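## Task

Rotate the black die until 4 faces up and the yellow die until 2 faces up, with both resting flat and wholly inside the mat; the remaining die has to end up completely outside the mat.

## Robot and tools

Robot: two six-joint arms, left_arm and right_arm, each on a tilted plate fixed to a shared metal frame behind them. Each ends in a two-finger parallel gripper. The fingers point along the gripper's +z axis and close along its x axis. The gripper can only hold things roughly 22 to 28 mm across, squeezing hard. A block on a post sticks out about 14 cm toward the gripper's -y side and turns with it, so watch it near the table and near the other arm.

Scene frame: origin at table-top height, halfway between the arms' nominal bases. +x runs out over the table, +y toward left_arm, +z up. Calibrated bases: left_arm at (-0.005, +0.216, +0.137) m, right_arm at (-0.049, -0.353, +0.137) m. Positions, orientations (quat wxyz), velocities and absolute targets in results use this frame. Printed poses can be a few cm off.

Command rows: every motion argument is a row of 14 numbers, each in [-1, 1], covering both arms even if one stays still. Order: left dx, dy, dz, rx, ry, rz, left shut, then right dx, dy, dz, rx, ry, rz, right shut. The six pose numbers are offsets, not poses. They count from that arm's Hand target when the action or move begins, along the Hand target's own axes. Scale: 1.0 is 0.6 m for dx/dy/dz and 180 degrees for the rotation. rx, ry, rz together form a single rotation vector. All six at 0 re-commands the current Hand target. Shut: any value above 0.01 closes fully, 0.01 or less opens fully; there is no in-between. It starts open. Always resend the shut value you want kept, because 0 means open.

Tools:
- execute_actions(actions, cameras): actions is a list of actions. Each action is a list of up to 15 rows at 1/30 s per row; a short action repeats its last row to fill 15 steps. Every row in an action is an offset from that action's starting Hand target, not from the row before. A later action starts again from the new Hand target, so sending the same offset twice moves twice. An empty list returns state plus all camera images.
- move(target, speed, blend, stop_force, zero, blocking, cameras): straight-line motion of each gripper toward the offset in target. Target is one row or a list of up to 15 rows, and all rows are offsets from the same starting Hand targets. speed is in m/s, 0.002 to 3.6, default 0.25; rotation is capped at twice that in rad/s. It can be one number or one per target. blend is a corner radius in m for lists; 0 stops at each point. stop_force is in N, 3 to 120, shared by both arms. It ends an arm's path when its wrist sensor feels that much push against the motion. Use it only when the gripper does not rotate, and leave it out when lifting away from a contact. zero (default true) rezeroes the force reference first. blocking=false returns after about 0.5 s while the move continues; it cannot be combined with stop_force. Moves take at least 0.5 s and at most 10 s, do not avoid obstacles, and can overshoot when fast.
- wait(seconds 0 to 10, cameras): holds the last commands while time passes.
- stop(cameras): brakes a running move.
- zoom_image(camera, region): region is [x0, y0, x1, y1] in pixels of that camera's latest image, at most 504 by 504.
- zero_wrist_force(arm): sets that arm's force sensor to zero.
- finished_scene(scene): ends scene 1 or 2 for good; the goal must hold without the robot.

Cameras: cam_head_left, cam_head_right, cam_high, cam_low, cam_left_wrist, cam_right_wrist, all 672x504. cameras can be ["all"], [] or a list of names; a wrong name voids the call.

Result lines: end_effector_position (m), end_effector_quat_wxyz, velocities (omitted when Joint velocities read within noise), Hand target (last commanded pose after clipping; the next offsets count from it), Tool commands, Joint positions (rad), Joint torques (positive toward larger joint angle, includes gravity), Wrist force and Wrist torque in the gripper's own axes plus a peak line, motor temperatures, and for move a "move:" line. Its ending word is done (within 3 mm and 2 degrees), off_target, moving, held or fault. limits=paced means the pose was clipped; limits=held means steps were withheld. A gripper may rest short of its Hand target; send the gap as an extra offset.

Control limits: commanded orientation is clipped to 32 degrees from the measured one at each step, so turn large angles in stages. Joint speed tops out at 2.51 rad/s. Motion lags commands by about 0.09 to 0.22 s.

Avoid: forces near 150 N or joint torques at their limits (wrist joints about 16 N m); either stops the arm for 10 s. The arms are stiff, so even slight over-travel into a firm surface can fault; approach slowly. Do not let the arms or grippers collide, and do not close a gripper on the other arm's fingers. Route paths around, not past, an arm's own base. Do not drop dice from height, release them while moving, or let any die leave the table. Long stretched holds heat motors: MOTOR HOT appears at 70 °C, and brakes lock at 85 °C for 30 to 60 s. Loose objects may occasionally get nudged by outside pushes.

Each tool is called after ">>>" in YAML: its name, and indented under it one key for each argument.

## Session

>>> execute_actions:
  actions: []

Scene clock: 0.00 s.
left_arm: end_effector_position=(+0.8868, -0.0671, +0.1683) end_effector_quat_wxyz=(+0.041, +0.923, +0.278, +0.261) | right_arm: end_effector_position=(+0.3342, -0.2987, +0.2880) end_effector_quat_wxyz=(+0.030, +0.214, +0.912, -0.349)
Joint positions: left_arm=[-0.568 -0.336 0.8 3.864 -0.981 0.604] | right_arm=[3.979 -1.712 -2.075 -1.804 1.061 0.079]
Joint velocities: within noise
Joint torques (N m): no reading
Motor temperatures (°C): left_arm=[28 29 32 35 34 41] | right_arm=[32 28 35 41 38 31]
Wrist force (N): no reading
Wrist torque (N m): no reading
Wrist force, peak (N): no reading
Hand target: left_arm +0.8868, -0.0671, +0.1683; +0.041, +0.923, +0.278, +0.261 | right_arm +0.3342, -0.2987, +0.2880; +0.030, +0.214, +0.912, -0.349
Tool commands: left_gripper/shut=+0.0 right_gripper/shut=+0.0

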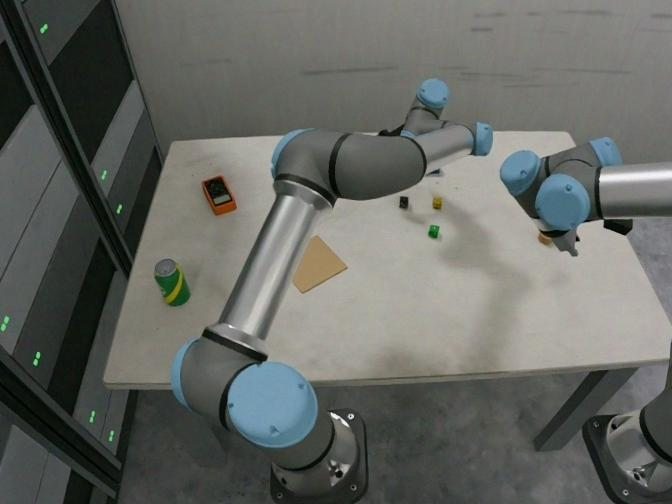

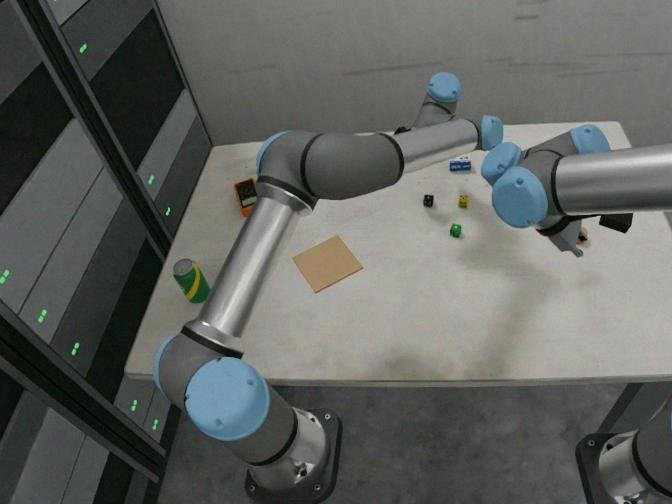

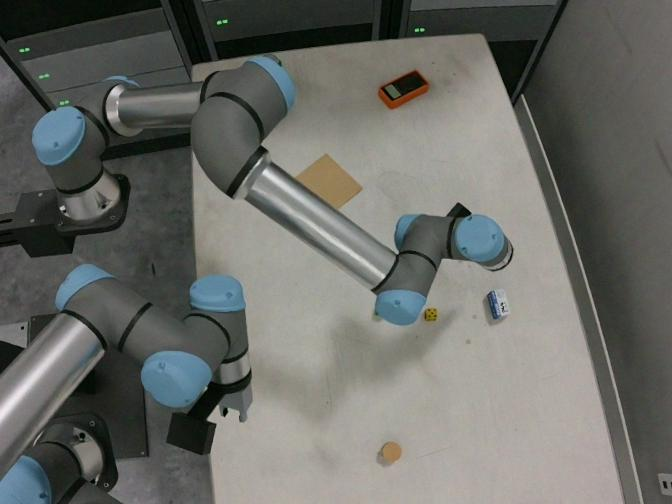

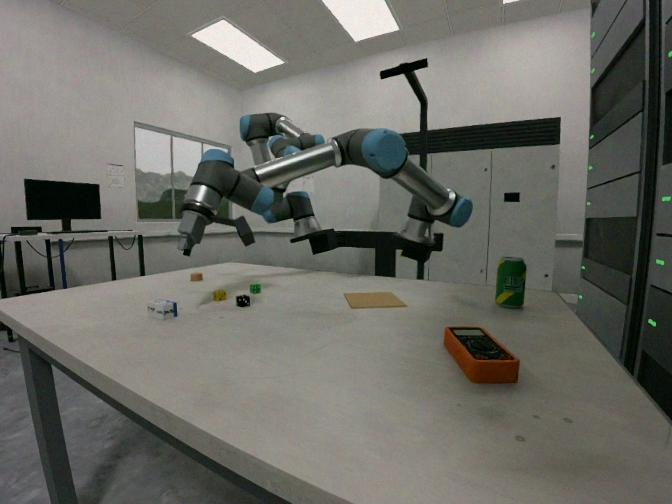

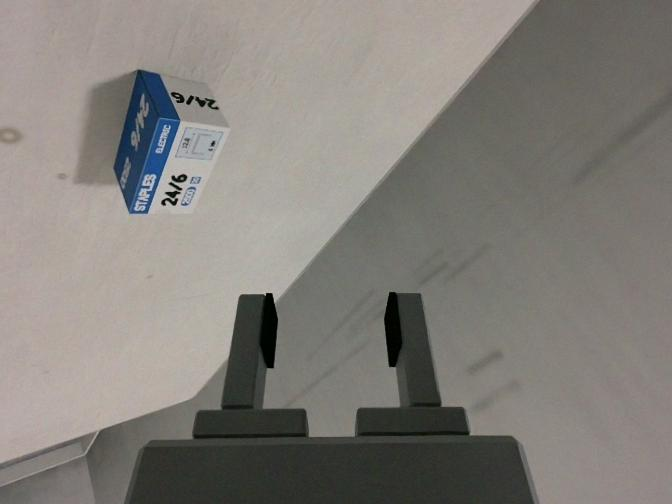

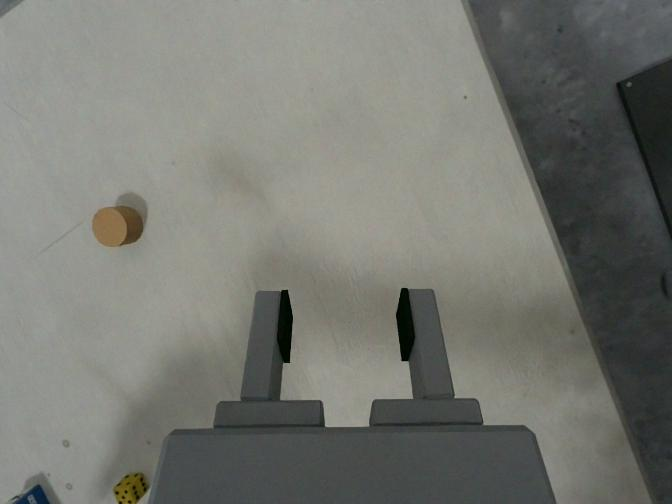

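>>> zoom_image:
  camera: "cam_head_left"
  region: [380, 180, 470, 250]

>>> zoom_image:
  camera: "cam_head_right"
  region: [410, 180, 490, 250]

>>> zoom_image:
  camera: "cam_low"
  region: [140, 260, 280, 330]

>>> zoom_image:
  camera: "cam_high"
  region: [360, 290, 450, 340]

Scaled by 5.600 from the camera's 672x504 image, which has a finer 960x720 frame.

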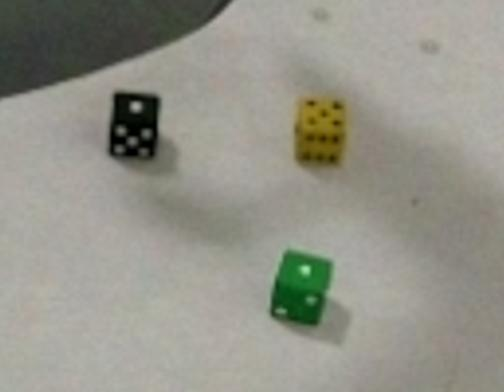

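Scaled by 6.300 from the camera's 672x504 image, which has a finer 960x720 frame.

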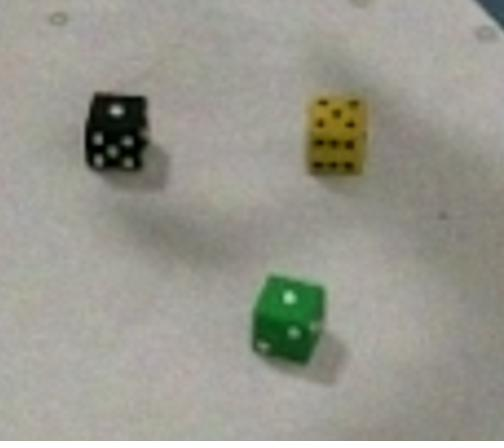

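Scaled by 3.600 from the camera's 672x504 image, which has a finer 960x720 frame.

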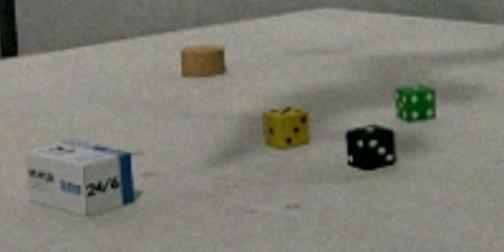

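Scaled by 5.600 from the camera's 672x504 image, which has a finer 960x720 frame.

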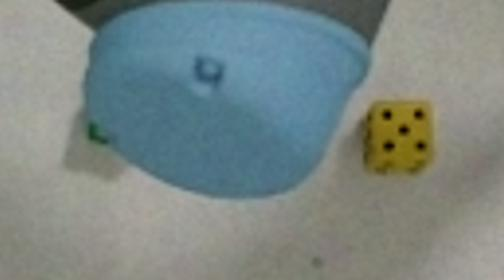

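>>> zoom_image:
  camera: "cam_low"
  region: [205, 280, 265, 315]

>>> zoom_image:
  camera: "cam_head_left"
  region: [395, 190, 445, 245]

Scaled by 8.400 from the camera's 672x504 image, which has a finer 960x720 frame.

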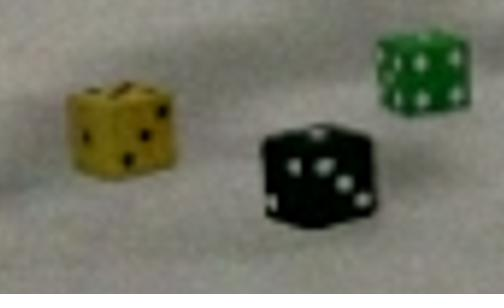

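Scaled by 9.164 from the camera's 672x504 image, which has a finer 960x720 frame.

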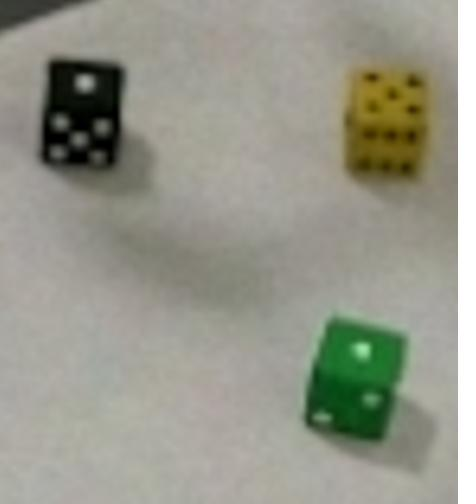

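>>> move:
  target: [-0.2848,0.0525,-0.1128,0.2230,0.0350,-0.7884,0,0,0,0,0,0,0,0]
  speed: 0.6
  cameras: ["cam_left_wrist"]

Scene clock: 39.73 s.
left_arm: end_effector_position=(+0.7470, -0.1897, +0.1548) end_effector_quat_wxyz=(+0.000, +0.001, +1.000, +0.001) | right_arm: end_effector_position=(+0.3342, -0.2987, +0.2880) end_effector_quat_wxyz=(+0.030, +0.214, +0.912, -0.349)
Joint positions: left_arm=[-0.699 -0.356 0.757 4.441 -1.313 -2.292] | right_arm=[3.979 -1.712 -2.075 -1.804 1.061 0.079]
Joint torques (N m): left_arm=[-32.88 -83.41 -7.3 -5.67 -1.6 -1.61] | right_arm=[6.72 20.57 16.9 0.99 0.01 0.02]
Wrist force (N): left_arm=[-1.2 -0.2 -0.1] | right_arm=[0.0 0.0 0.1]
Wrist torque (N m): left_arm=[0.04 0.01 0.06] | right_arm=[-0.01 -0.01 0.00]
Wrist force, peak (N): left_arm=[-0.7 1.4 -0.2] | right_arm=[0.2 -0.5 -0.1]
Hand target: left_arm +0.7470, -0.1897, +0.1548; +0.000, +0.001, +1.000, +0.001 | right_arm +0.3342, -0.2987, +0.2880; +0.030, +0.214, +0.912, -0.349
Off the commanded pose: left_arm 0.000 m, 0 deg | right_arm 0.000 m, 0 deg.
move: done
Images, in order (width x height): cam_left_wrist 672x504.

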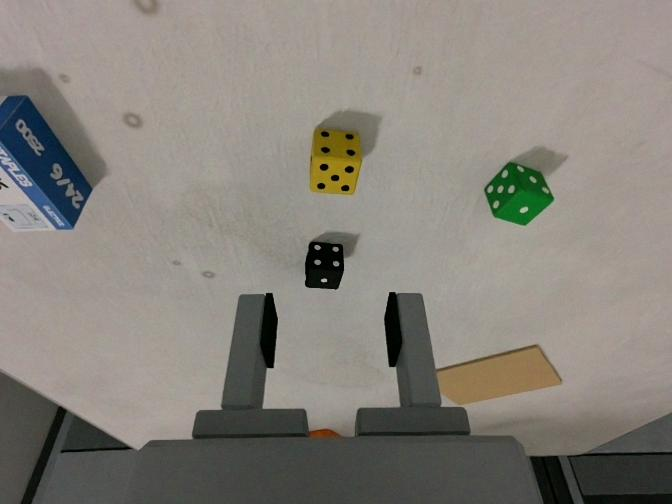

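>>> zoom_image:
  camera: "cam_left_wrist"
  region: [286, 110, 386, 210]

>>> zoom_image:
  camera: "cam_left_wrist"
  region: [280, 220, 370, 310]

Scaled by 5.040 from the camera's 672x504 image, which has a finer 960x720 frame.

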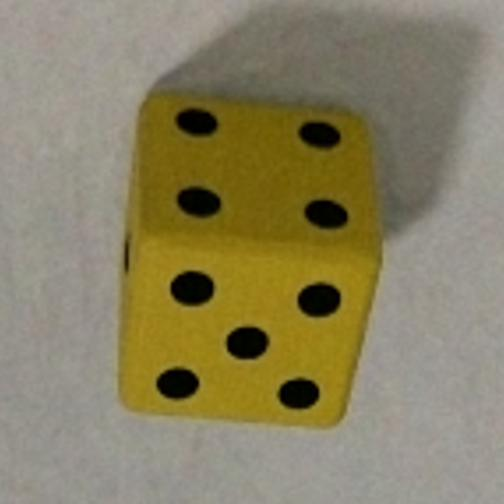

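Scaled by 5.600 from the camera's 672x504 image, which has a finer 960x720 frame.

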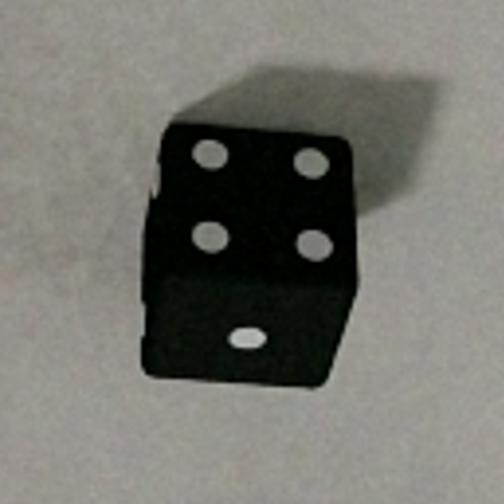

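>>> move:
  target: [0.0063,0.0402,0.1247,-0.1388,-0.0073,0.0328,0,0,0,0,0,0,0,0]
  speed: 0.3
  cameras: ["cam_left_wrist"]

>>> zoom_image:
  camera: "cam_left_wrist"
  region: [252, 120, 402, 270]

Scene clock: 47.10 s.
left_arm: end_effector_position=(+0.7432, -0.1655, +0.0801) end_effector_quat_wxyz=(+0.012, +0.052, +0.975, +0.217) | right_arm: end_effector_position=(+0.3342, -0.2987, +0.2880) end_effector_quat_wxyz=(+0.030, +0.214, +0.912, -0.349)
Joint positions: left_arm=[-0.729 -0.172 0.572 4.759 -0.984 -2.347] | right_arm=[3.979 -1.712 -2.075 -1.804 1.061 0.079]
Joint torques (N m): left_arm=[-30.96 -34.86 -34.95 0.71 1.95 -1.64] | right_arm=[7.64 19.63 15.55 1.21 0.01 -0.1]
Wrist force (N): left_arm=[-0.8 0.5 0.1] | right_arm=[-0.2 -0.1 0.1]
Wrist torque (N m): left_arm=[-0.01 0.00 -0.04] | right_arm=[-0.01 0.02 0.00]
Wrist force, peak (N): left_arm=[-1.4 0.3 -1.1] | right_arm=[-0.2 -0.6 0.0]
Hand target: left_arm +0.7432, -0.1655, +0.0800; +0.012, +0.052, +0.975, +0.217 | right_arm +0.3342, -0.2987, +0.2880; +0.030, +0.214, +0.912, -0.349
Off the commanded pose: left_arm 0.000 m, 0 deg | right_arm 0.000 m, 0 deg.
move: done
Images, in order (width x height): cam_left_wrist 672x504.

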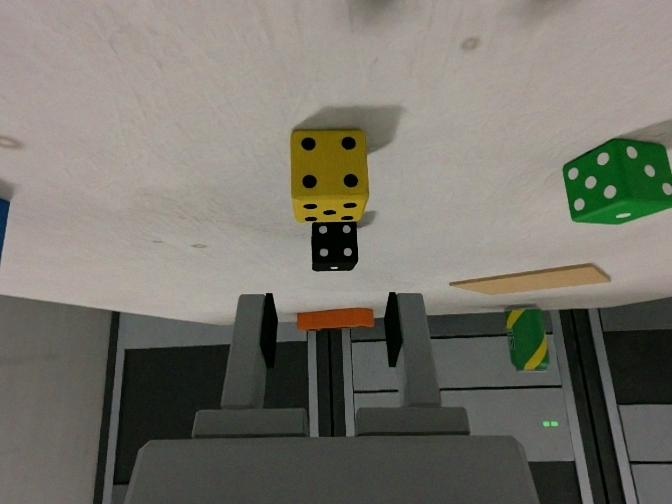

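Scaled by 3.360 from the camera's 672x504 image, which has a finer 960x720 frame.

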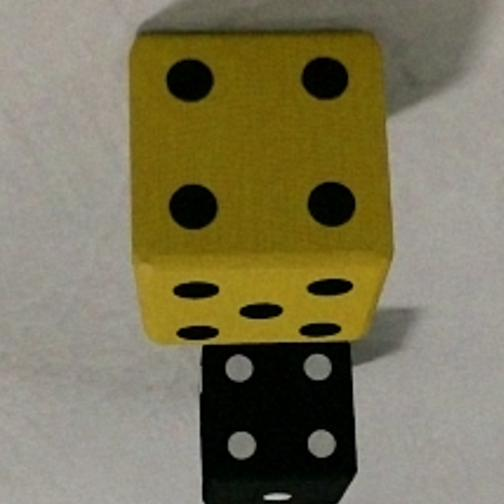

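>>> move:
  target: [-0.0007,0.0037,0.0486,0,0,0,0,0,0,0,0,0,0,0]
  speed: 0.12
  cameras: ["cam_left_wrist"]

>>> zoom_image:
  camera: "cam_left_wrist"
  region: [232, 160, 432, 310]

Scene clock: 50.77 s.
left_arm: end_effector_position=(+0.7452, -0.1513, +0.0546) end_effector_quat_wxyz=(+0.012, +0.052, +0.975, +0.217) | right_arm: end_effector_position=(+0.3342, -0.2987, +0.2880) end_effector_quat_wxyz=(+0.030, +0.214, +0.912, -0.349)
Joint positions: left_arm=[-0.708 -0.168 0.624 4.692 -0.975 -2.325] | right_arm=[3.979 -1.712 -2.075 -1.804 1.061 0.079]
Joint torques (N m): left_arm=[-6.07 -33.55 -6.97 -4.79 1.99 1.71] | right_arm=[7.92 19.99 16.73 0.96 -0.27 -0.04]
Wrist force (N): left_arm=[-0.8 0.6 0.0] | right_arm=[0.1 -0.1 0.1]
Wrist torque (N m): left_arm=[-0.02 0.00 -0.13] | right_arm=[-0.01 -0.01 0.00]
Wrist force, peak (N): left_arm=[-1.1 0.7 -0.1] | right_arm=[0.0 -0.6 0.0]
Hand target: left_arm +0.7452, -0.1513, +0.0546; +0.012, +0.052, +0.975, +0.217 | right_arm +0.3342, -0.2987, +0.2880; +0.030, +0.214, +0.912, -0.349
Off the commanded pose: left_arm 0.000 m, 0 deg | right_arm 0.000 m, 0 deg.
move: done
Images, in order (width x height): cam_left_wrist 672x504.

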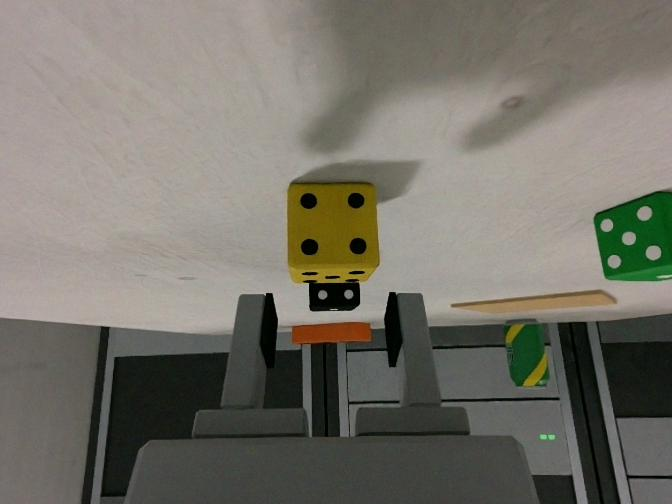

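Scaled by 2.520 from the camera's 672x504 image, which has a finer 960x720 frame.

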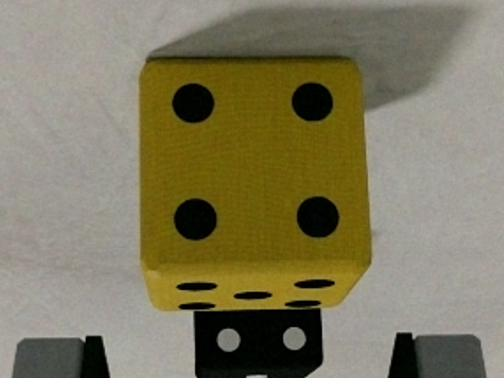

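>>> move:
  target: [0.0014,0,0,0,-0.0106,0.0043,0,0,0,0,0,0,0,0]
  speed: 0.1
  cameras: ["cam_left_wrist"]

>>> zoom_image:
  camera: "cam_left_wrist"
  region: [232, 160, 432, 310]

Scene clock: 58.17 s.
left_arm: end_effector_position=(+0.7444, -0.1512, +0.0546) end_effector_quat_wxyz=(+0.026, +0.062, +0.974, +0.216) | right_arm: end_effector_position=(+0.3342, -0.2987, +0.2880) end_effector_quat_wxyz=(+0.030, +0.214, +0.912, -0.349)
Joint positions: left_arm=[-0.713 -0.19 0.68 4.631 -0.955 -2.3] | right_arm=[3.979 -1.712 -2.075 -1.804 1.061 0.079]
Joint torques (N m): left_arm=[-31.69 -87.46 -5.74 -5.14 2.11 1.79] | right_arm=[6.84 20.28 16.36 1.19 -0.2 0.1]
Wrist force (N): left_arm=[-1.0 0.4 -0.1] | right_arm=[-0.1 0.0 0.0]
Wrist torque (N m): left_arm=[-0.03 0.01 -0.13] | right_arm=[-0.01 0.01 0.00]
Wrist force, peak (N): left_arm=[-1.1 0.8 0.0] | right_arm=[-0.3 -0.5 0.0]
Hand target: left_arm +0.7444, -0.1512, +0.0546; +0.026, +0.062, +0.974, +0.216 | right_arm +0.3342, -0.2987, +0.2880; +0.030, +0.214, +0.912, -0.349
Off the commanded pose: left_arm 0.000 m, 0 deg | right_arm 0.000 m, 0 deg.
move: done
Images, in order (width x height): cam_left_wrist 672x504.

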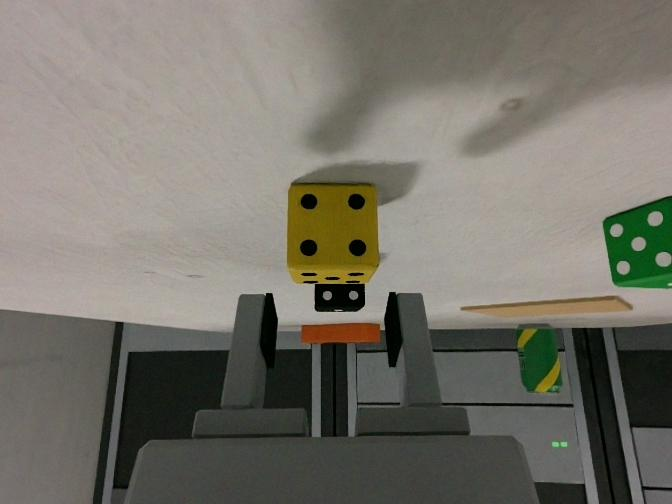

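Scaled by 2.520 from the camera's 672x504 image, which has a finer 960x720 frame.

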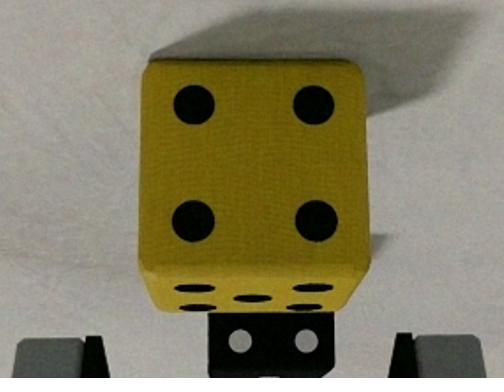

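>>> move:
  target: [0.0012,0.0017,0.0429,0,0,0,0,0,0,0,0,0,0,0]
  speed: 0.06
  stop_force: 8
  cameras: ["cam_left_wrist"]

>>> zoom_image:
  camera: "cam_left_wrist"
  region: [232, 230, 432, 380]

Scene clock: 60.53 s.
left_arm: end_effector_position=(+0.7458, -0.1394, +0.0317) end_effector_quat_wxyz=(+0.026, +0.062, +0.974, +0.216) | right_arm: end_effector_position=(+0.3342, -0.2987, +0.2880) end_effector_quat_wxyz=(+0.030, +0.214, +0.912, -0.349)
Joint positions: left_arm=[-0.695 -0.178 0.711 4.575 -0.948 -2.279] | right_arm=[3.979 -1.712 -2.075 -1.804 1.061 0.079]
Joint torques (N m): left_arm=[-6.2 -33.58 -6.33 -5.11 2.18 1.84] | right_arm=[6.79 19.28 14.9 1.04 0.06 0.26]
Wrist force (N): left_arm=[-0.8 0.5 0.2] | right_arm=[0.1 -0.1 0.0]
Wrist torque (N m): left_arm=[-0.02 -0.01 -0.13] | right_arm=[-0.02 -0.01 0.00]
Wrist force, peak (N): left_arm=[-1.1 1.0 -0.5] | right_arm=[0.5 0.1 0.3]
Hand target: left_arm +0.7458, -0.1394, +0.0317; +0.026, +0.062, +0.974, +0.216 | right_arm +0.3342, -0.2987, +0.2880; +0.030, +0.214, +0.912, -0.349
Off the commanded pose: left_arm 0.000 m, 0 deg | right_arm 0.000 m, 0 deg.
move: done
Images, in order (width x height): cam_left_wrist 672x504.

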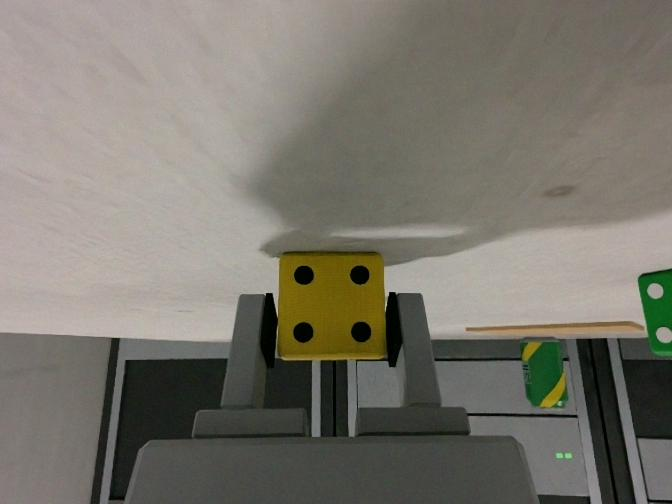

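Scaled by 2.520 from the camera's 672x504 image, which has a finer 960x720 frame.

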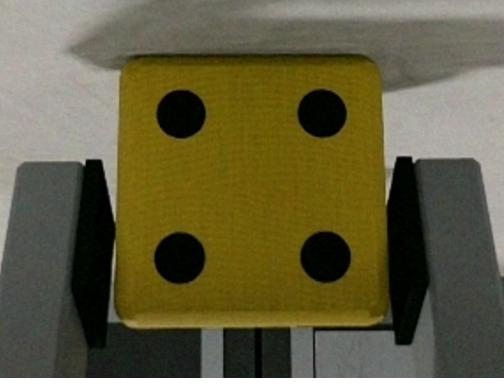

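>>> move:
  target:
    - [0,0,0,0,0,0,1,0,0,0,0,0,0,0]
    - [-0.0048,0.0848,-0.1810,0,0,0,1,0,0,0,0,0,0,0]
    - [0.2581,0.2562,-0.1966,0.1198,-0.0941,0.4516,1,0,0,0,0,0,0,0]
    - [0.4462,0.2625,0.0499,0.4094,0.1775,0.4690,1,0,0,0,0,0,0,0]
  speed: [0.1,0.3,0.45,0.45]
  blend: [0,0.04,0.05,0]
  cameras: ["cam_left_wrist","cam_high"]

Scene clock: 68.80 s.
left_arm: end_effector_position=(+0.5001, +0.0501, +0.0648) end_effector_quat_wxyz=(-0.380, +0.597, +0.596, -0.379) | right_arm: end_effector_position=(+0.3342, -0.2987, +0.2880) end_effector_quat_wxyz=(+0.030, +0.214, +0.912, -0.349)
Joint positions: left_arm=[-0.428 -0.536 1.332 4.979 -1.828 -0.455] | right_arm=[3.979 -1.712 -2.075 -1.804 1.061 0.079]
Joint torques (N m): left_arm=[-3.37 -26.69 -28.3 2.22 -2.21 2.01] | right_arm=[6.43 19.22 15.61 1.01 -0.12 0.1]
Wrist force (N): left_arm=[-2.2 -1.3 0.5] | right_arm=[0.0 -0.2 0.1]
Wrist torque (N m): left_arm=[0.05 0.22 0.14] | right_arm=[-0.02 -0.01 0.00]
Wrist force, peak (N): left_arm=[-2.2 -1.9 0.4] | right_arm=[0.4 -0.4 -0.5]
Hand target: left_arm +0.5001, +0.0501, +0.0648; -0.380, +0.597, +0.596, -0.379 | right_arm +0.3342, -0.2987, +0.2880; +0.030, +0.214, +0.912, -0.349
Off the commanded pose: left_arm 0.000 m, 0 deg | right_arm 0.000 m, 0 deg.
move: done
Images, in order (width x height): cam_high 672x504, cam_left_wrist 672x504.

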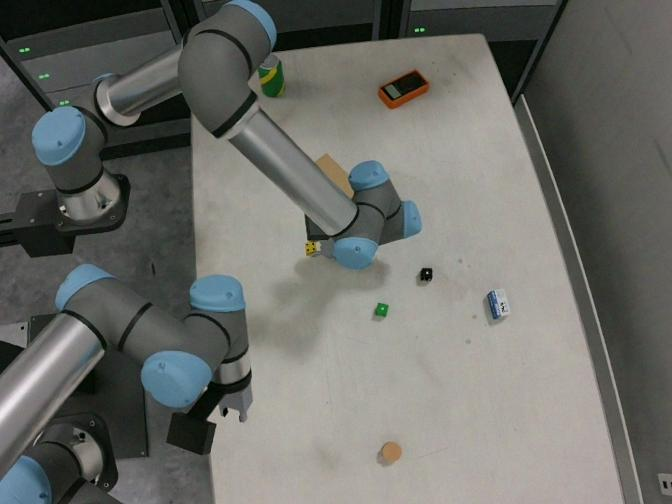

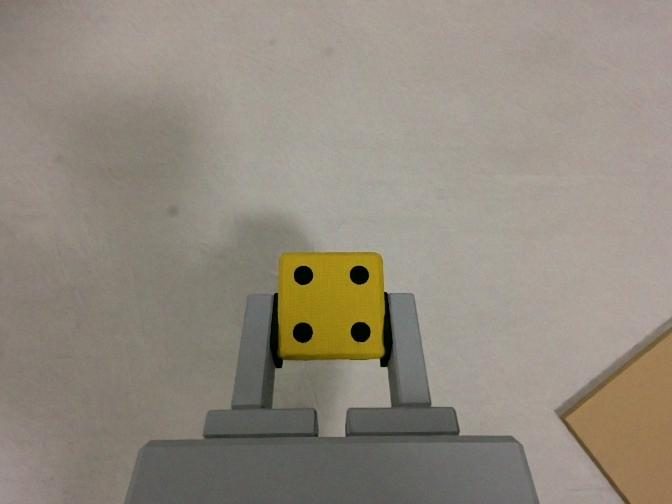

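>>> move:
  target: [0,0.0468,0.0218,0,0,0,1,0,0,0,0,0,0,0]
  speed: 0.1
  stop_force: 10

>>> move:
  target: [0,0.0302,0.0141,0,0,0,1,0,0,0,0,0,0,0]
  speed: 0.01
  stop_force: 5
  cameras: ["cam_left_wrist"]

Scene clock: 71.03 s.
left_arm: end_effector_position=(+0.5002, +0.0501, +0.0338) end_effector_quat_wxyz=(-0.380, +0.597, +0.596, -0.379) | right_arm: end_effector_position=(+0.3342, -0.2987, +0.2880) end_effector_quat_wxyz=(+0.030, +0.214, +0.912, -0.349)
Joint positions: left_arm=[-0.415 -0.483 1.317 4.944 -1.817 -0.449] | right_arm=[3.979 -1.712 -2.075 -1.804 1.061 0.079]
Joint torques (N m): left_arm=[-3.25 -26.51 -25.73 -2.8 1 1.59] | right_arm=[6.28 19.19 15.29 1.04 0 0.15]
Wrist force (N): left_arm=[-2.0 -1.6 0.5] | right_arm=[0.1 -0.1 0.1]
Wrist torque (N m): left_arm=[0.02 0.22 0.13] | right_arm=[-0.02 -0.02 0.00]
Wrist force, peak (N): left_arm=[-1.9 -2.2 0.0] | right_arm=[-0.1 -0.5 0.1]
Hand target: left_arm +0.5002, +0.0501, +0.0338; -0.380, +0.597, +0.596, -0.379 | right_arm +0.3342, -0.2987, +0.2880; +0.030, +0.214, +0.912, -0.349
Off the commanded pose: left_arm 0.000 m, 0 deg | right_arm 0.000 m, 0 deg.
move: done

Scene clock: 73.33 s.
left_arm: end_effector_position=(+0.5002, +0.0502, +0.0244) end_effector_quat_wxyz=(-0.380, +0.597, +0.596, -0.380) | right_arm: end_effector_position=(+0.3342, -0.2987, +0.2880) end_effector_quat_wxyz=(+0.030, +0.214, +0.912, -0.349)
Joint positions: left_arm=[-0.411 -0.466 1.311 4.934 -1.814 -0.447] | right_arm=[3.979 -1.712 -2.075 -1.804 1.061 0.079]
Joint torques (N m): left_arm=[-26.54 -71.7 -3.1 0.9 -1.25 -0.83] | right_arm=[7.3 20.15 15.41 1.18 0 0.38]
Wrist force (N): left_arm=[-2.0 -6.0 -0.3] | right_arm=[-0.1 -0.5 -0.3]
Wrist torque (N m): left_arm=[-0.01 0.21 0.14] | right_arm=[-0.05 0.01 -0.01]
Wrist force, peak (N): left_arm=[-0.2 -15.8 -2.8] | right_arm=[0.2 -0.5 0.3]
Hand target: left_arm +0.5002, +0.0501, +0.0244; -0.380, +0.597, +0.596, -0.379 (not the last commanded pose) | right_arm +0.3342, -0.2987, +0.2880; +0.030, +0.214, +0.912, -0.349
Off the commanded pose: left_arm 0.011 m, 0 deg | right_arm 0.000 m, 0 deg.
move: contact (left_arm)
Images, in order (width x height): cam_left_wrist 672x504.

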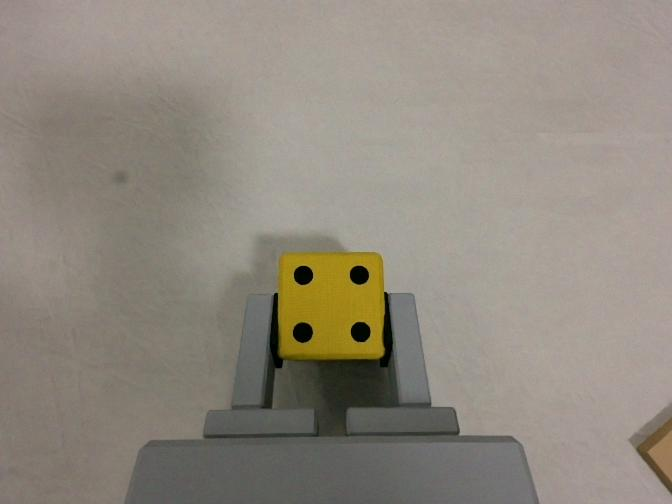

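>>> move:
  target:
    - [0,0,0,0,0,0,0,0,0,0,0,0,0,0]
    - [0,0,-0.15,0,0,0,0,0,0,0,0,0,0,0]
    - [0,-0.2009,-0.1489,-0.3611,0,0,0,0,0,0,0,0,0,0]
    - [0.0023,-0.0782,0.0202,-0.5,0,0,0,0,0,0,0,0,0,0]
  speed: [0.1,0.15,0.4,0.4]
  blend: [0,0.02,0.05,0]
  cameras: ["cam_left_wrist"]

>>> zoom_image:
  camera: "cam_left_wrist"
  region: [232, 110, 432, 260]

Scene clock: 79.07 s.
left_arm: end_effector_position=(+0.4693, +0.0515, +0.0618) end_effector_quat_wxyz=(+0.153, +0.690, +0.690, +0.153) | right_arm: end_effector_position=(+0.3342, -0.2987, +0.2880) end_effector_quat_wxyz=(+0.030, +0.214, +0.912, -0.349)
Joint positions: left_arm=[-0.764 -0.744 2.318 2.928 -1.032 -0.65] | right_arm=[3.979 -1.712 -2.075 -1.804 1.061 0.079]
Joint torques (N m): left_arm=[-22.06 -14.34 4.49 -5.75 1.88 1.78] | right_arm=[7.54 20.23 14.82 1.29 -0.09 0.24]
Wrist force (N): left_arm=[-1.0 -0.1 -0.1] | right_arm=[0.2 -0.2 0.1]
Wrist torque (N m): left_arm=[-0.02 -0.01 -0.14] | right_arm=[-0.02 -0.02 -0.01]
Wrist force, peak (N): left_arm=[-2.3 -6.3 -0.1] | right_arm=[-0.1 -0.5 0.0]
Hand target: left_arm +0.4693, +0.0515, +0.0618; +0.153, +0.690, +0.690, +0.153 | right_arm +0.3342, -0.2987, +0.2880; +0.030, +0.214, +0.912, -0.349
Off the commanded pose: left_arm 0.000 m, 0 deg | right_arm 0.000 m, 0 deg.
move: done
Images, in order (width x height): cam_left_wrist 672x504.

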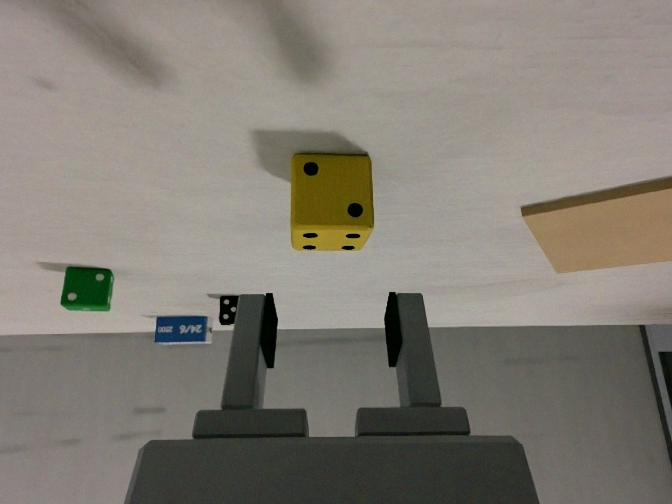

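Scaled by 2.520 from the camera's 672x504 image, which has a finer 960x720 frame.

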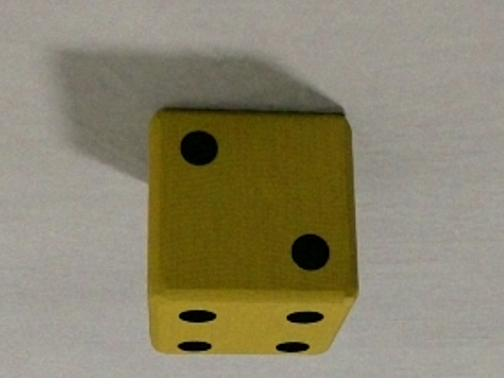

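>>> move:
  target: [0.0008,0.0060,0.0280,0,-0.0080,0.0171,0,0,0,0,0,0,0,0]
  speed: 0.12
  cameras: ["cam_left_wrist"]

>>> zoom_image:
  camera: "cam_left_wrist"
  region: [232, 160, 432, 310]

Scene clock: 83.07 s.
left_arm: end_effector_position=(+0.4797, +0.0520, +0.0482) end_effector_quat_wxyz=(+0.158, +0.711, +0.669, +0.149) | right_arm: end_effector_position=(+0.3342, -0.2987, +0.2880) end_effector_quat_wxyz=(+0.030, +0.214, +0.912, -0.349)
Joint positions: left_arm=[-0.73 -0.699 2.286 2.879 -1.06 -0.549] | right_arm=[3.979 -1.712 -2.075 -1.804 1.061 0.079]
Joint torques (N m): left_arm=[-0.1 -13.65 -13.37 -5.54 -1.33 1.64] | right_arm=[6.83 19.2 15.58 1.13 -0.12 0.2]
Wrist force (N): left_arm=[-0.9 0.4 -0.1] | right_arm=[0.0 -0.5 0.0]
Wrist torque (N m): left_arm=[0.02 -0.01 -0.15] | right_arm=[-0.05 -0.01 0.00]
Wrist force, peak (N): left_arm=[-1.3 0.0 -0.6] | right_arm=[0.2 -0.6 0.1]
Hand target: left_arm +0.4797, +0.0520, +0.0481; +0.158, +0.711, +0.669, +0.149 | right_arm +0.3342, -0.2987, +0.2880; +0.030, +0.214, +0.912, -0.349
Off the commanded pose: left_arm 0.000 m, 0 deg | right_arm 0.000 m, 0 deg.
move: done
Images, in order (width x height): cam_left_wrist 672x504.

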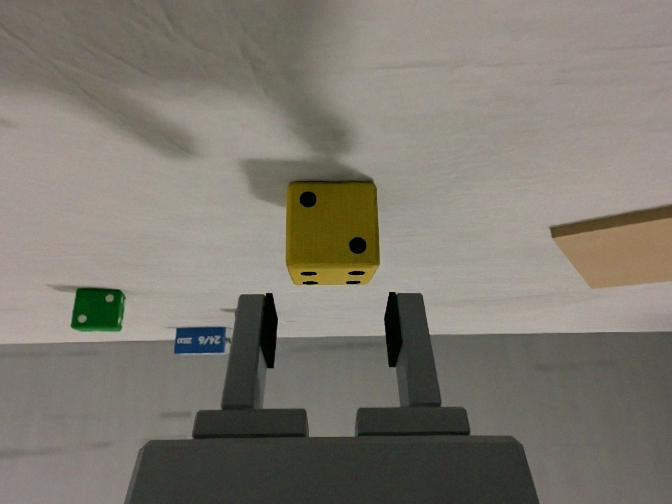

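Scaled by 2.520 from the camera's 672x504 image, which has a finer 960x720 frame.

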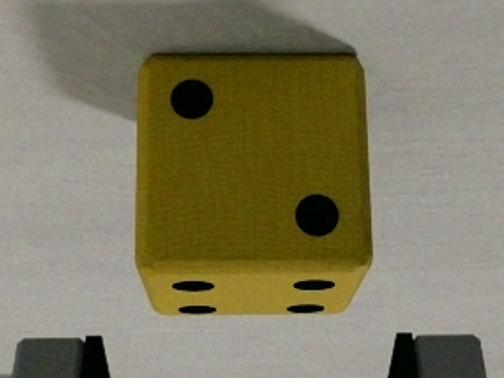

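>>> move:
  target: [0.0008,-0.0007,0.0414,0,0,0,0,0,0,0,0,0,0,0]
  speed: 0.06
  stop_force: 8
  cameras: ["cam_left_wrist"]

Scene clock: 86.27 s.
left_arm: end_effector_position=(+0.4898, +0.0519, +0.0254) end_effector_quat_wxyz=(+0.158, +0.711, +0.669, +0.149) | right_arm: end_effector_position=(+0.3342, -0.2987, +0.2880) end_effector_quat_wxyz=(+0.030, +0.214, +0.912, -0.349)
Joint positions: left_arm=[-0.701 -0.63 2.24 2.841 -1.068 -0.517] | right_arm=[3.979 -1.712 -2.075 -1.804 1.061 0.079]
Joint torques (N m): left_arm=[-0.93 -15.42 -11.42 -5.84 -1.09 1.87] | right_arm=[6.42 19.64 14.5 1.05 -0.02 0.17]
Wrist force (N): left_arm=[-1.0 0.2 -0.2] | right_arm=[-0.1 0.0 0.0]
Wrist torque (N m): left_arm=[0.02 0.02 -0.16] | right_arm=[0.00 0.00 0.00]
Wrist force, peak (N): left_arm=[-1.4 0.5 0.0] | right_arm=[-0.1 -0.6 -0.3]
Hand target: left_arm +0.4898, +0.0519, +0.0254; +0.158, +0.711, +0.669, +0.149 | right_arm +0.3342, -0.2987, +0.2880; +0.030, +0.214, +0.912, -0.349
Off the commanded pose: left_arm 0.000 m, 0 deg | right_arm 0.000 m, 0 deg.
move: done
Images, in order (width x height): cam_left_wrist 672x504.

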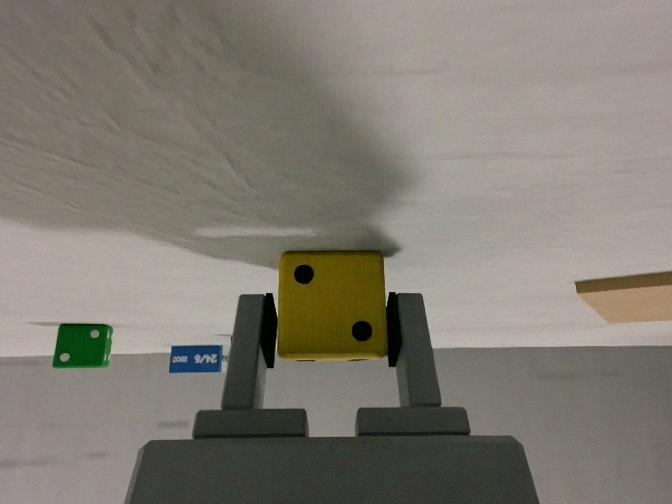

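>>> move:
  target:
    - [0,0,0,0,0,0,1,0,0,0,0,0,0,0]
    - [0.0001,0.0848,-0.1812,0,0,0,1,0,0,0,0,0,0,0]
    - [0.3520,0.1076,-0.0591,0.5004,-0.0074,-0.0202,1,0,0,0,0,0,0,0]
  speed: [0.1,0.3,0.4]
  blend: [0,0.05,0]
  cameras: ["cam_left_wrist","cam_head_right"]

Scene clock: 93.77 s.
left_arm: end_effector_position=(+0.5458, +0.2601, +0.0849) end_effector_quat_wxyz=(-0.380, +0.596, +0.597, -0.380) | right_arm: end_effector_position=(+0.3342, -0.2987, +0.2880) end_effector_quat_wxyz=(+0.030, +0.214, +0.912, -0.349)
Joint positions: left_arm=[-0.14 -0.62 1.245 5.17 -1.577 -0.318] | right_arm=[3.979 -1.712 -2.075 -1.804 1.061 0.079]
Joint torques (N m): left_arm=[-2.96 -25.44 -27.93 2.73 -1.79 2.02] | right_arm=[7.75 19.77 14.89 1.27 0.09 0.4]
Wrist force (N): left_arm=[-1.9 -1.4 0.7] | right_arm=[0.1 0.0 0.0]
Wrist torque (N m): left_arm=[0.03 0.19 0.11] | right_arm=[0.00 -0.01 0.00]
Wrist force, peak (N): left_arm=[-2.0 -2.0 0.6] | right_arm=[0.0 -0.5 -0.3]
Hand target: left_arm +0.5459, +0.2601, +0.0849; -0.380, +0.596, +0.597, -0.380 | right_arm +0.3342, -0.2987, +0.2880; +0.030, +0.214, +0.912, -0.349
Off the commanded pose: left_arm 0.000 m, 0 deg | right_arm 0.000 m, 0 deg.
move: done
Images, in order (width x height): cam_head_right 672x504, cam_left_wrist 672x504.

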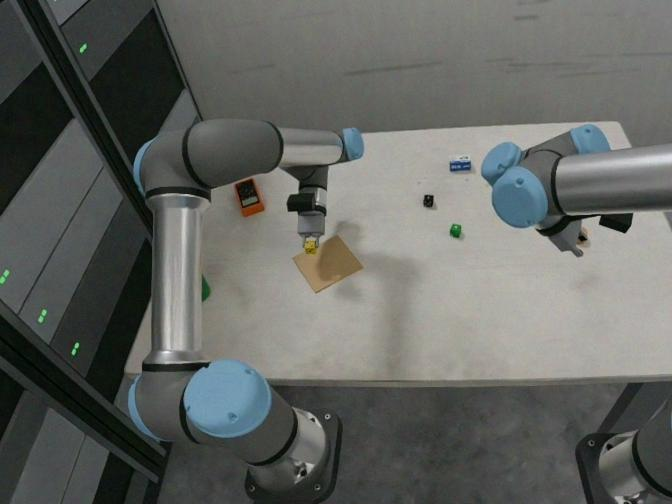

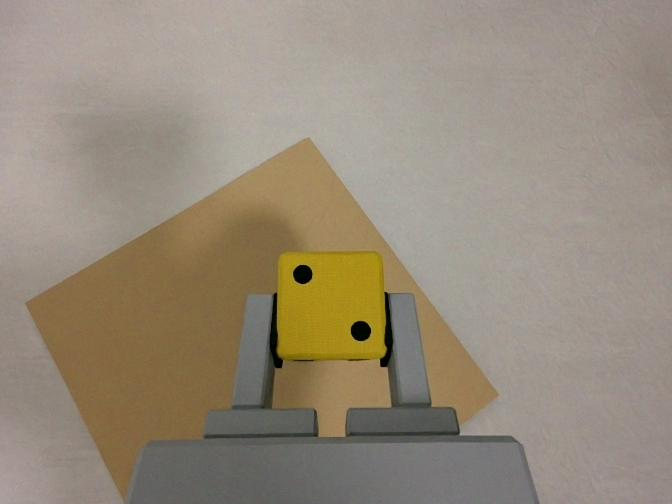

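>>> move:
  target: [0,0.0724,0.0337,0,0,0,1,0,0,0,0,0,0,0]
  speed: 0.1
  stop_force: 10

>>> move:
  target: [0,0.0302,0.0141,0,0,0,1,0,0,0,0,0,0,0]
  speed: 0.01
  stop_force: 5
  cameras: ["cam_left_wrist"]

Scene clock: 97.60 s.
left_arm: end_effector_position=(+0.5458, +0.2601, +0.0370) end_effector_quat_wxyz=(-0.380, +0.596, +0.597, -0.380) | right_arm: end_effector_position=(+0.3342, -0.2987, +0.2880) end_effector_quat_wxyz=(+0.030, +0.214, +0.912, -0.349)
Joint positions: left_arm=[-0.122 -0.542 1.226 5.111 -1.561 -0.309] | right_arm=[3.979 -1.712 -2.075 -1.804 1.061 0.079]
Joint torques (N m): left_arm=[-2.89 -27.33 -26.42 -2.34 1.66 2.05] | right_arm=[7.27 20.5 15.67 1.11 -0.01 0.4]
Wrist force (N): left_arm=[-2.1 -1.5 0.7] | right_arm=[0.0 0.0 -0.2]
Wrist torque (N m): left_arm=[0.02 0.21 0.11] | right_arm=[0.00 0.00 0.00]
Wrist force, peak (N): left_arm=[-2.0 -2.2 0.0] | right_arm=[0.1 -0.4 -0.3]
Hand target: left_arm +0.5458, +0.2601, +0.0370; -0.380, +0.596, +0.597, -0.380 | right_arm +0.3342, -0.2987, +0.2880; +0.030, +0.214, +0.912, -0.349
Off the commanded pose: left_arm 0.000 m, 0 deg | right_arm 0.000 m, 0 deg.
move: done

Scene clock: 100.03 s.
left_arm: end_effector_position=(+0.5458, +0.2601, +0.0268) end_effector_quat_wxyz=(-0.380, +0.596, +0.597, -0.380) | right_arm: end_effector_position=(+0.3342, -0.2987, +0.2880) end_effector_quat_wxyz=(+0.030, +0.214, +0.912, -0.349)
Joint positions: left_arm=[-0.118 -0.524 1.22 5.099 -1.557 -0.307] | right_arm=[3.979 -1.712 -2.075 -1.804 1.061 0.079]
Joint torques (N m): left_arm=[-25.46 -72.97 -4.62 0.94 -1.41 -0.93] | right_arm=[7.44 20.39 14.55 1.2 -0.06 0.48]
Wrist force (N): left_arm=[-2.0 -5.9 0.7] | right_arm=[0.2 -0.3 0.0]
Wrist torque (N m): left_arm=[-0.02 0.18 0.12] | right_arm=[-0.03 -0.02 0.00]
Wrist force, peak (N): left_arm=[-0.9 -14.9 -2.7] | right_arm=[0.2 0.0 -0.5]
Hand target: left_arm +0.5458, +0.2601, +0.0268; -0.380, +0.596, +0.597, -0.380 (not the last commanded pose) | right_arm +0.3342, -0.2987, +0.2880; +0.030, +0.214, +0.912, -0.349
Off the commanded pose: left_arm 0.010 m, 0 deg | right_arm 0.000 m, 0 deg.
move: contact (left_arm)
Images, in order (width x height): cam_left_wrist 672x504.

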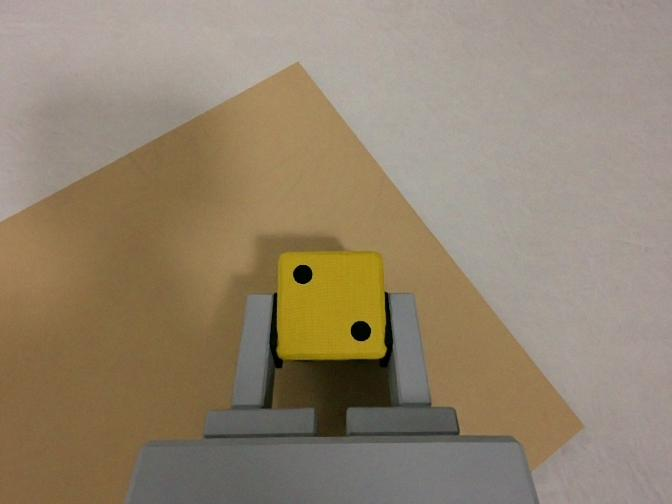

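>>> move:
  target:
    - [0,0,0,0,0,0,0,0,0,0,0,0,0,0]
    - [0,0,-0.15,0,0,0,0,0,0,0,0,0,0,0]
    - [-0.2335,-0.1953,-0.2643,-0.3611,0,0,0,0,0,0,0,0,0,0]
    - [-0.5532,0.0760,-0.3404,-0.4052,-0.1798,-0.4766,0,0,0,0,0,0,0,0]
  speed: [0.1,0.15,0.4,0.45]
  blend: [0,0.02,0.06,0]
  cameras: ["cam_left_wrist","cam_head_right"]

>>> zoom_image:
  camera: "cam_left_wrist"
  region: [232, 110, 432, 260]

>>> zoom_image:
  camera: "cam_head_right"
  region: [280, 220, 380, 300]

Scene clock: 110.77 s.
left_arm: end_effector_position=(+0.7505, -0.0716, +0.0717) end_effector_quat_wxyz=(+0.021, +0.050, +0.975, +0.216) | right_arm: end_effector_position=(+0.3342, -0.2987, +0.2880) end_effector_quat_wxyz=(+0.030, +0.214, +0.912, -0.349)
Joint positions: left_arm=[-0.642 -0.34 0.906 4.52 -0.938 -2.247] | right_arm=[3.979 -1.712 -2.075 -1.804 1.061 0.079]
Joint torques (N m): left_arm=[-4.66 -32.05 -32.29 0.53 -1.15 -1.16] | right_arm=[7.21 21.07 14.62 1.1 0.02 0.45]
Wrist force (N): left_arm=[-0.7 0.6 -0.3] | right_arm=[-0.2 0.0 -0.1]
Wrist torque (N m): left_arm=[-0.01 -0.02 -0.05] | right_arm=[-0.01 0.01 -0.01]
Wrist force, peak (N): left_arm=[-2.4 -6.0 0.4] | right_arm=[0.2 -0.6 0.0]
Hand target: left_arm +0.7506, -0.0716, +0.0716; +0.021, +0.050, +0.975, +0.216 | right_arm +0.3342, -0.2987, +0.2880; +0.030, +0.214, +0.912, -0.349
Off the commanded pose: left_arm 0.000 m, 0 deg | right_arm 0.000 m, 0 deg.
move: done
Images, in order (width x height): cam_head_right 672x504, cam_left_wrist 672x504.

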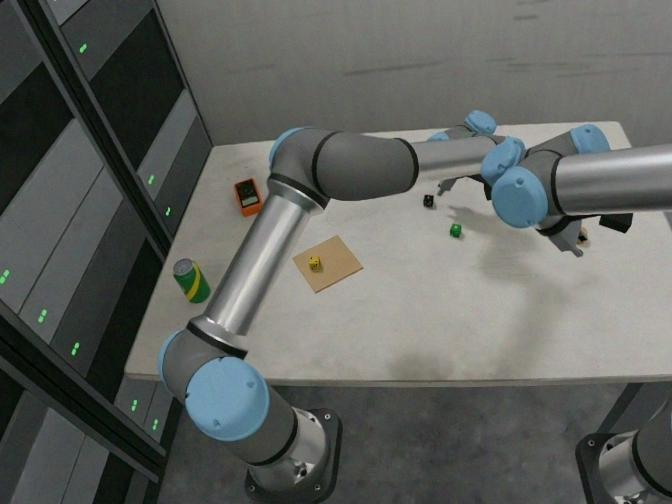

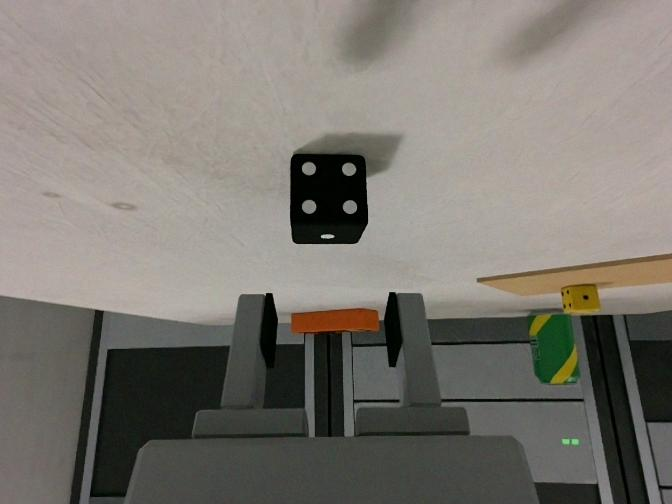

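Scaled by 2.520 from the camera's 672x504 image, which has a finer 960x720 frame.

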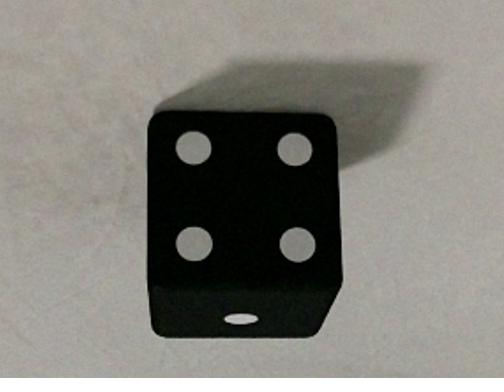

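Scaled by 5.040 from the camera's 672x504 image, which has a finer 960x720 frame.

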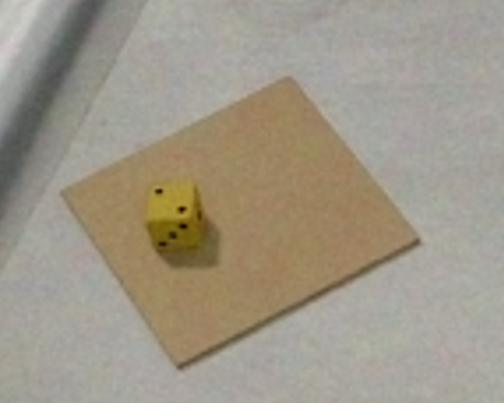

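>>> move:
  target: [0.0003,0.0144,0.0384,0,-0.0111,0.0108,0,0,0,0,0,0,0,0]
  speed: 0.12
  cameras: ["cam_left_wrist"]

>>> zoom_image:
  camera: "cam_left_wrist"
  region: [232, 160, 432, 310]

Scene clock: 115.83 s.
left_arm: end_effector_position=(+0.7526, -0.0542, +0.0544) end_effector_quat_wxyz=(+0.035, +0.070, +0.973, +0.215) | right_arm: end_effector_position=(+0.3342, -0.2987, +0.2880) end_effector_quat_wxyz=(+0.030, +0.214, +0.912, -0.349)
Joint positions: left_arm=[-0.622 -0.349 0.978 4.408 -0.911 -2.169] | right_arm=[3.979 -1.712 -2.075 -1.804 1.061 0.079]
Joint torques (N m): left_arm=[-5.36 -81.62 -3.43 -4.97 1.9 2] | right_arm=[7.78 19.99 13.77 0.97 -0.08 0.4]
Wrist force (N): left_arm=[-0.9 0.4 -0.1] | right_arm=[0.0 0.1 0.0]
Wrist torque (N m): left_arm=[0.00 0.00 -0.14] | right_arm=[0.00 -0.01 0.00]
Wrist force, peak (N): left_arm=[-1.3 0.7 -1.0] | right_arm=[-0.1 -0.6 -0.2]
Hand target: left_arm +0.7526, -0.0542, +0.0544; +0.035, +0.070, +0.973, +0.215 | right_arm +0.3342, -0.2987, +0.2880; +0.030, +0.214, +0.912, -0.349
Off the commanded pose: left_arm 0.000 m, 0 deg | right_arm 0.000 m, 0 deg.
move: done
Images, in order (width x height): cam_left_wrist 672x504.

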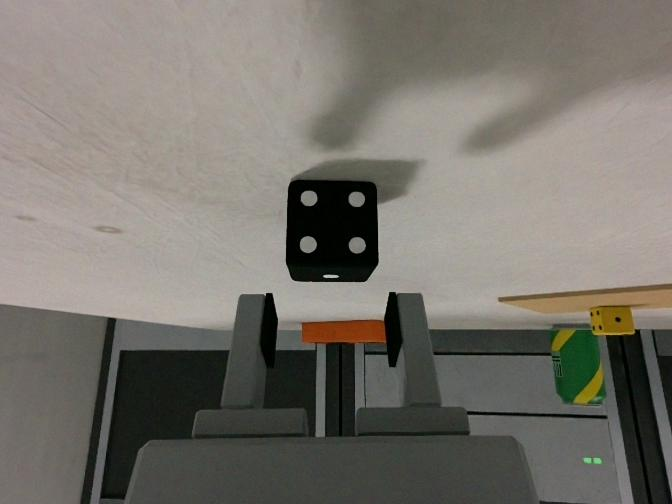

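Scaled by 2.520 from the camera's 672x504 image, which has a finer 960x720 frame.

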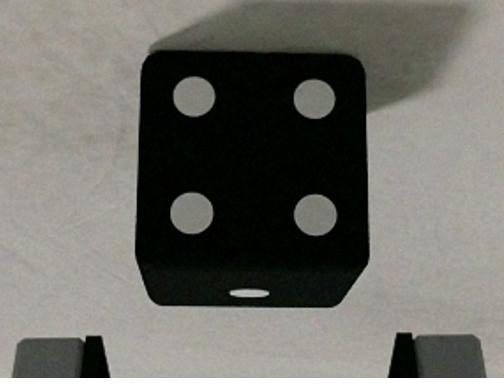

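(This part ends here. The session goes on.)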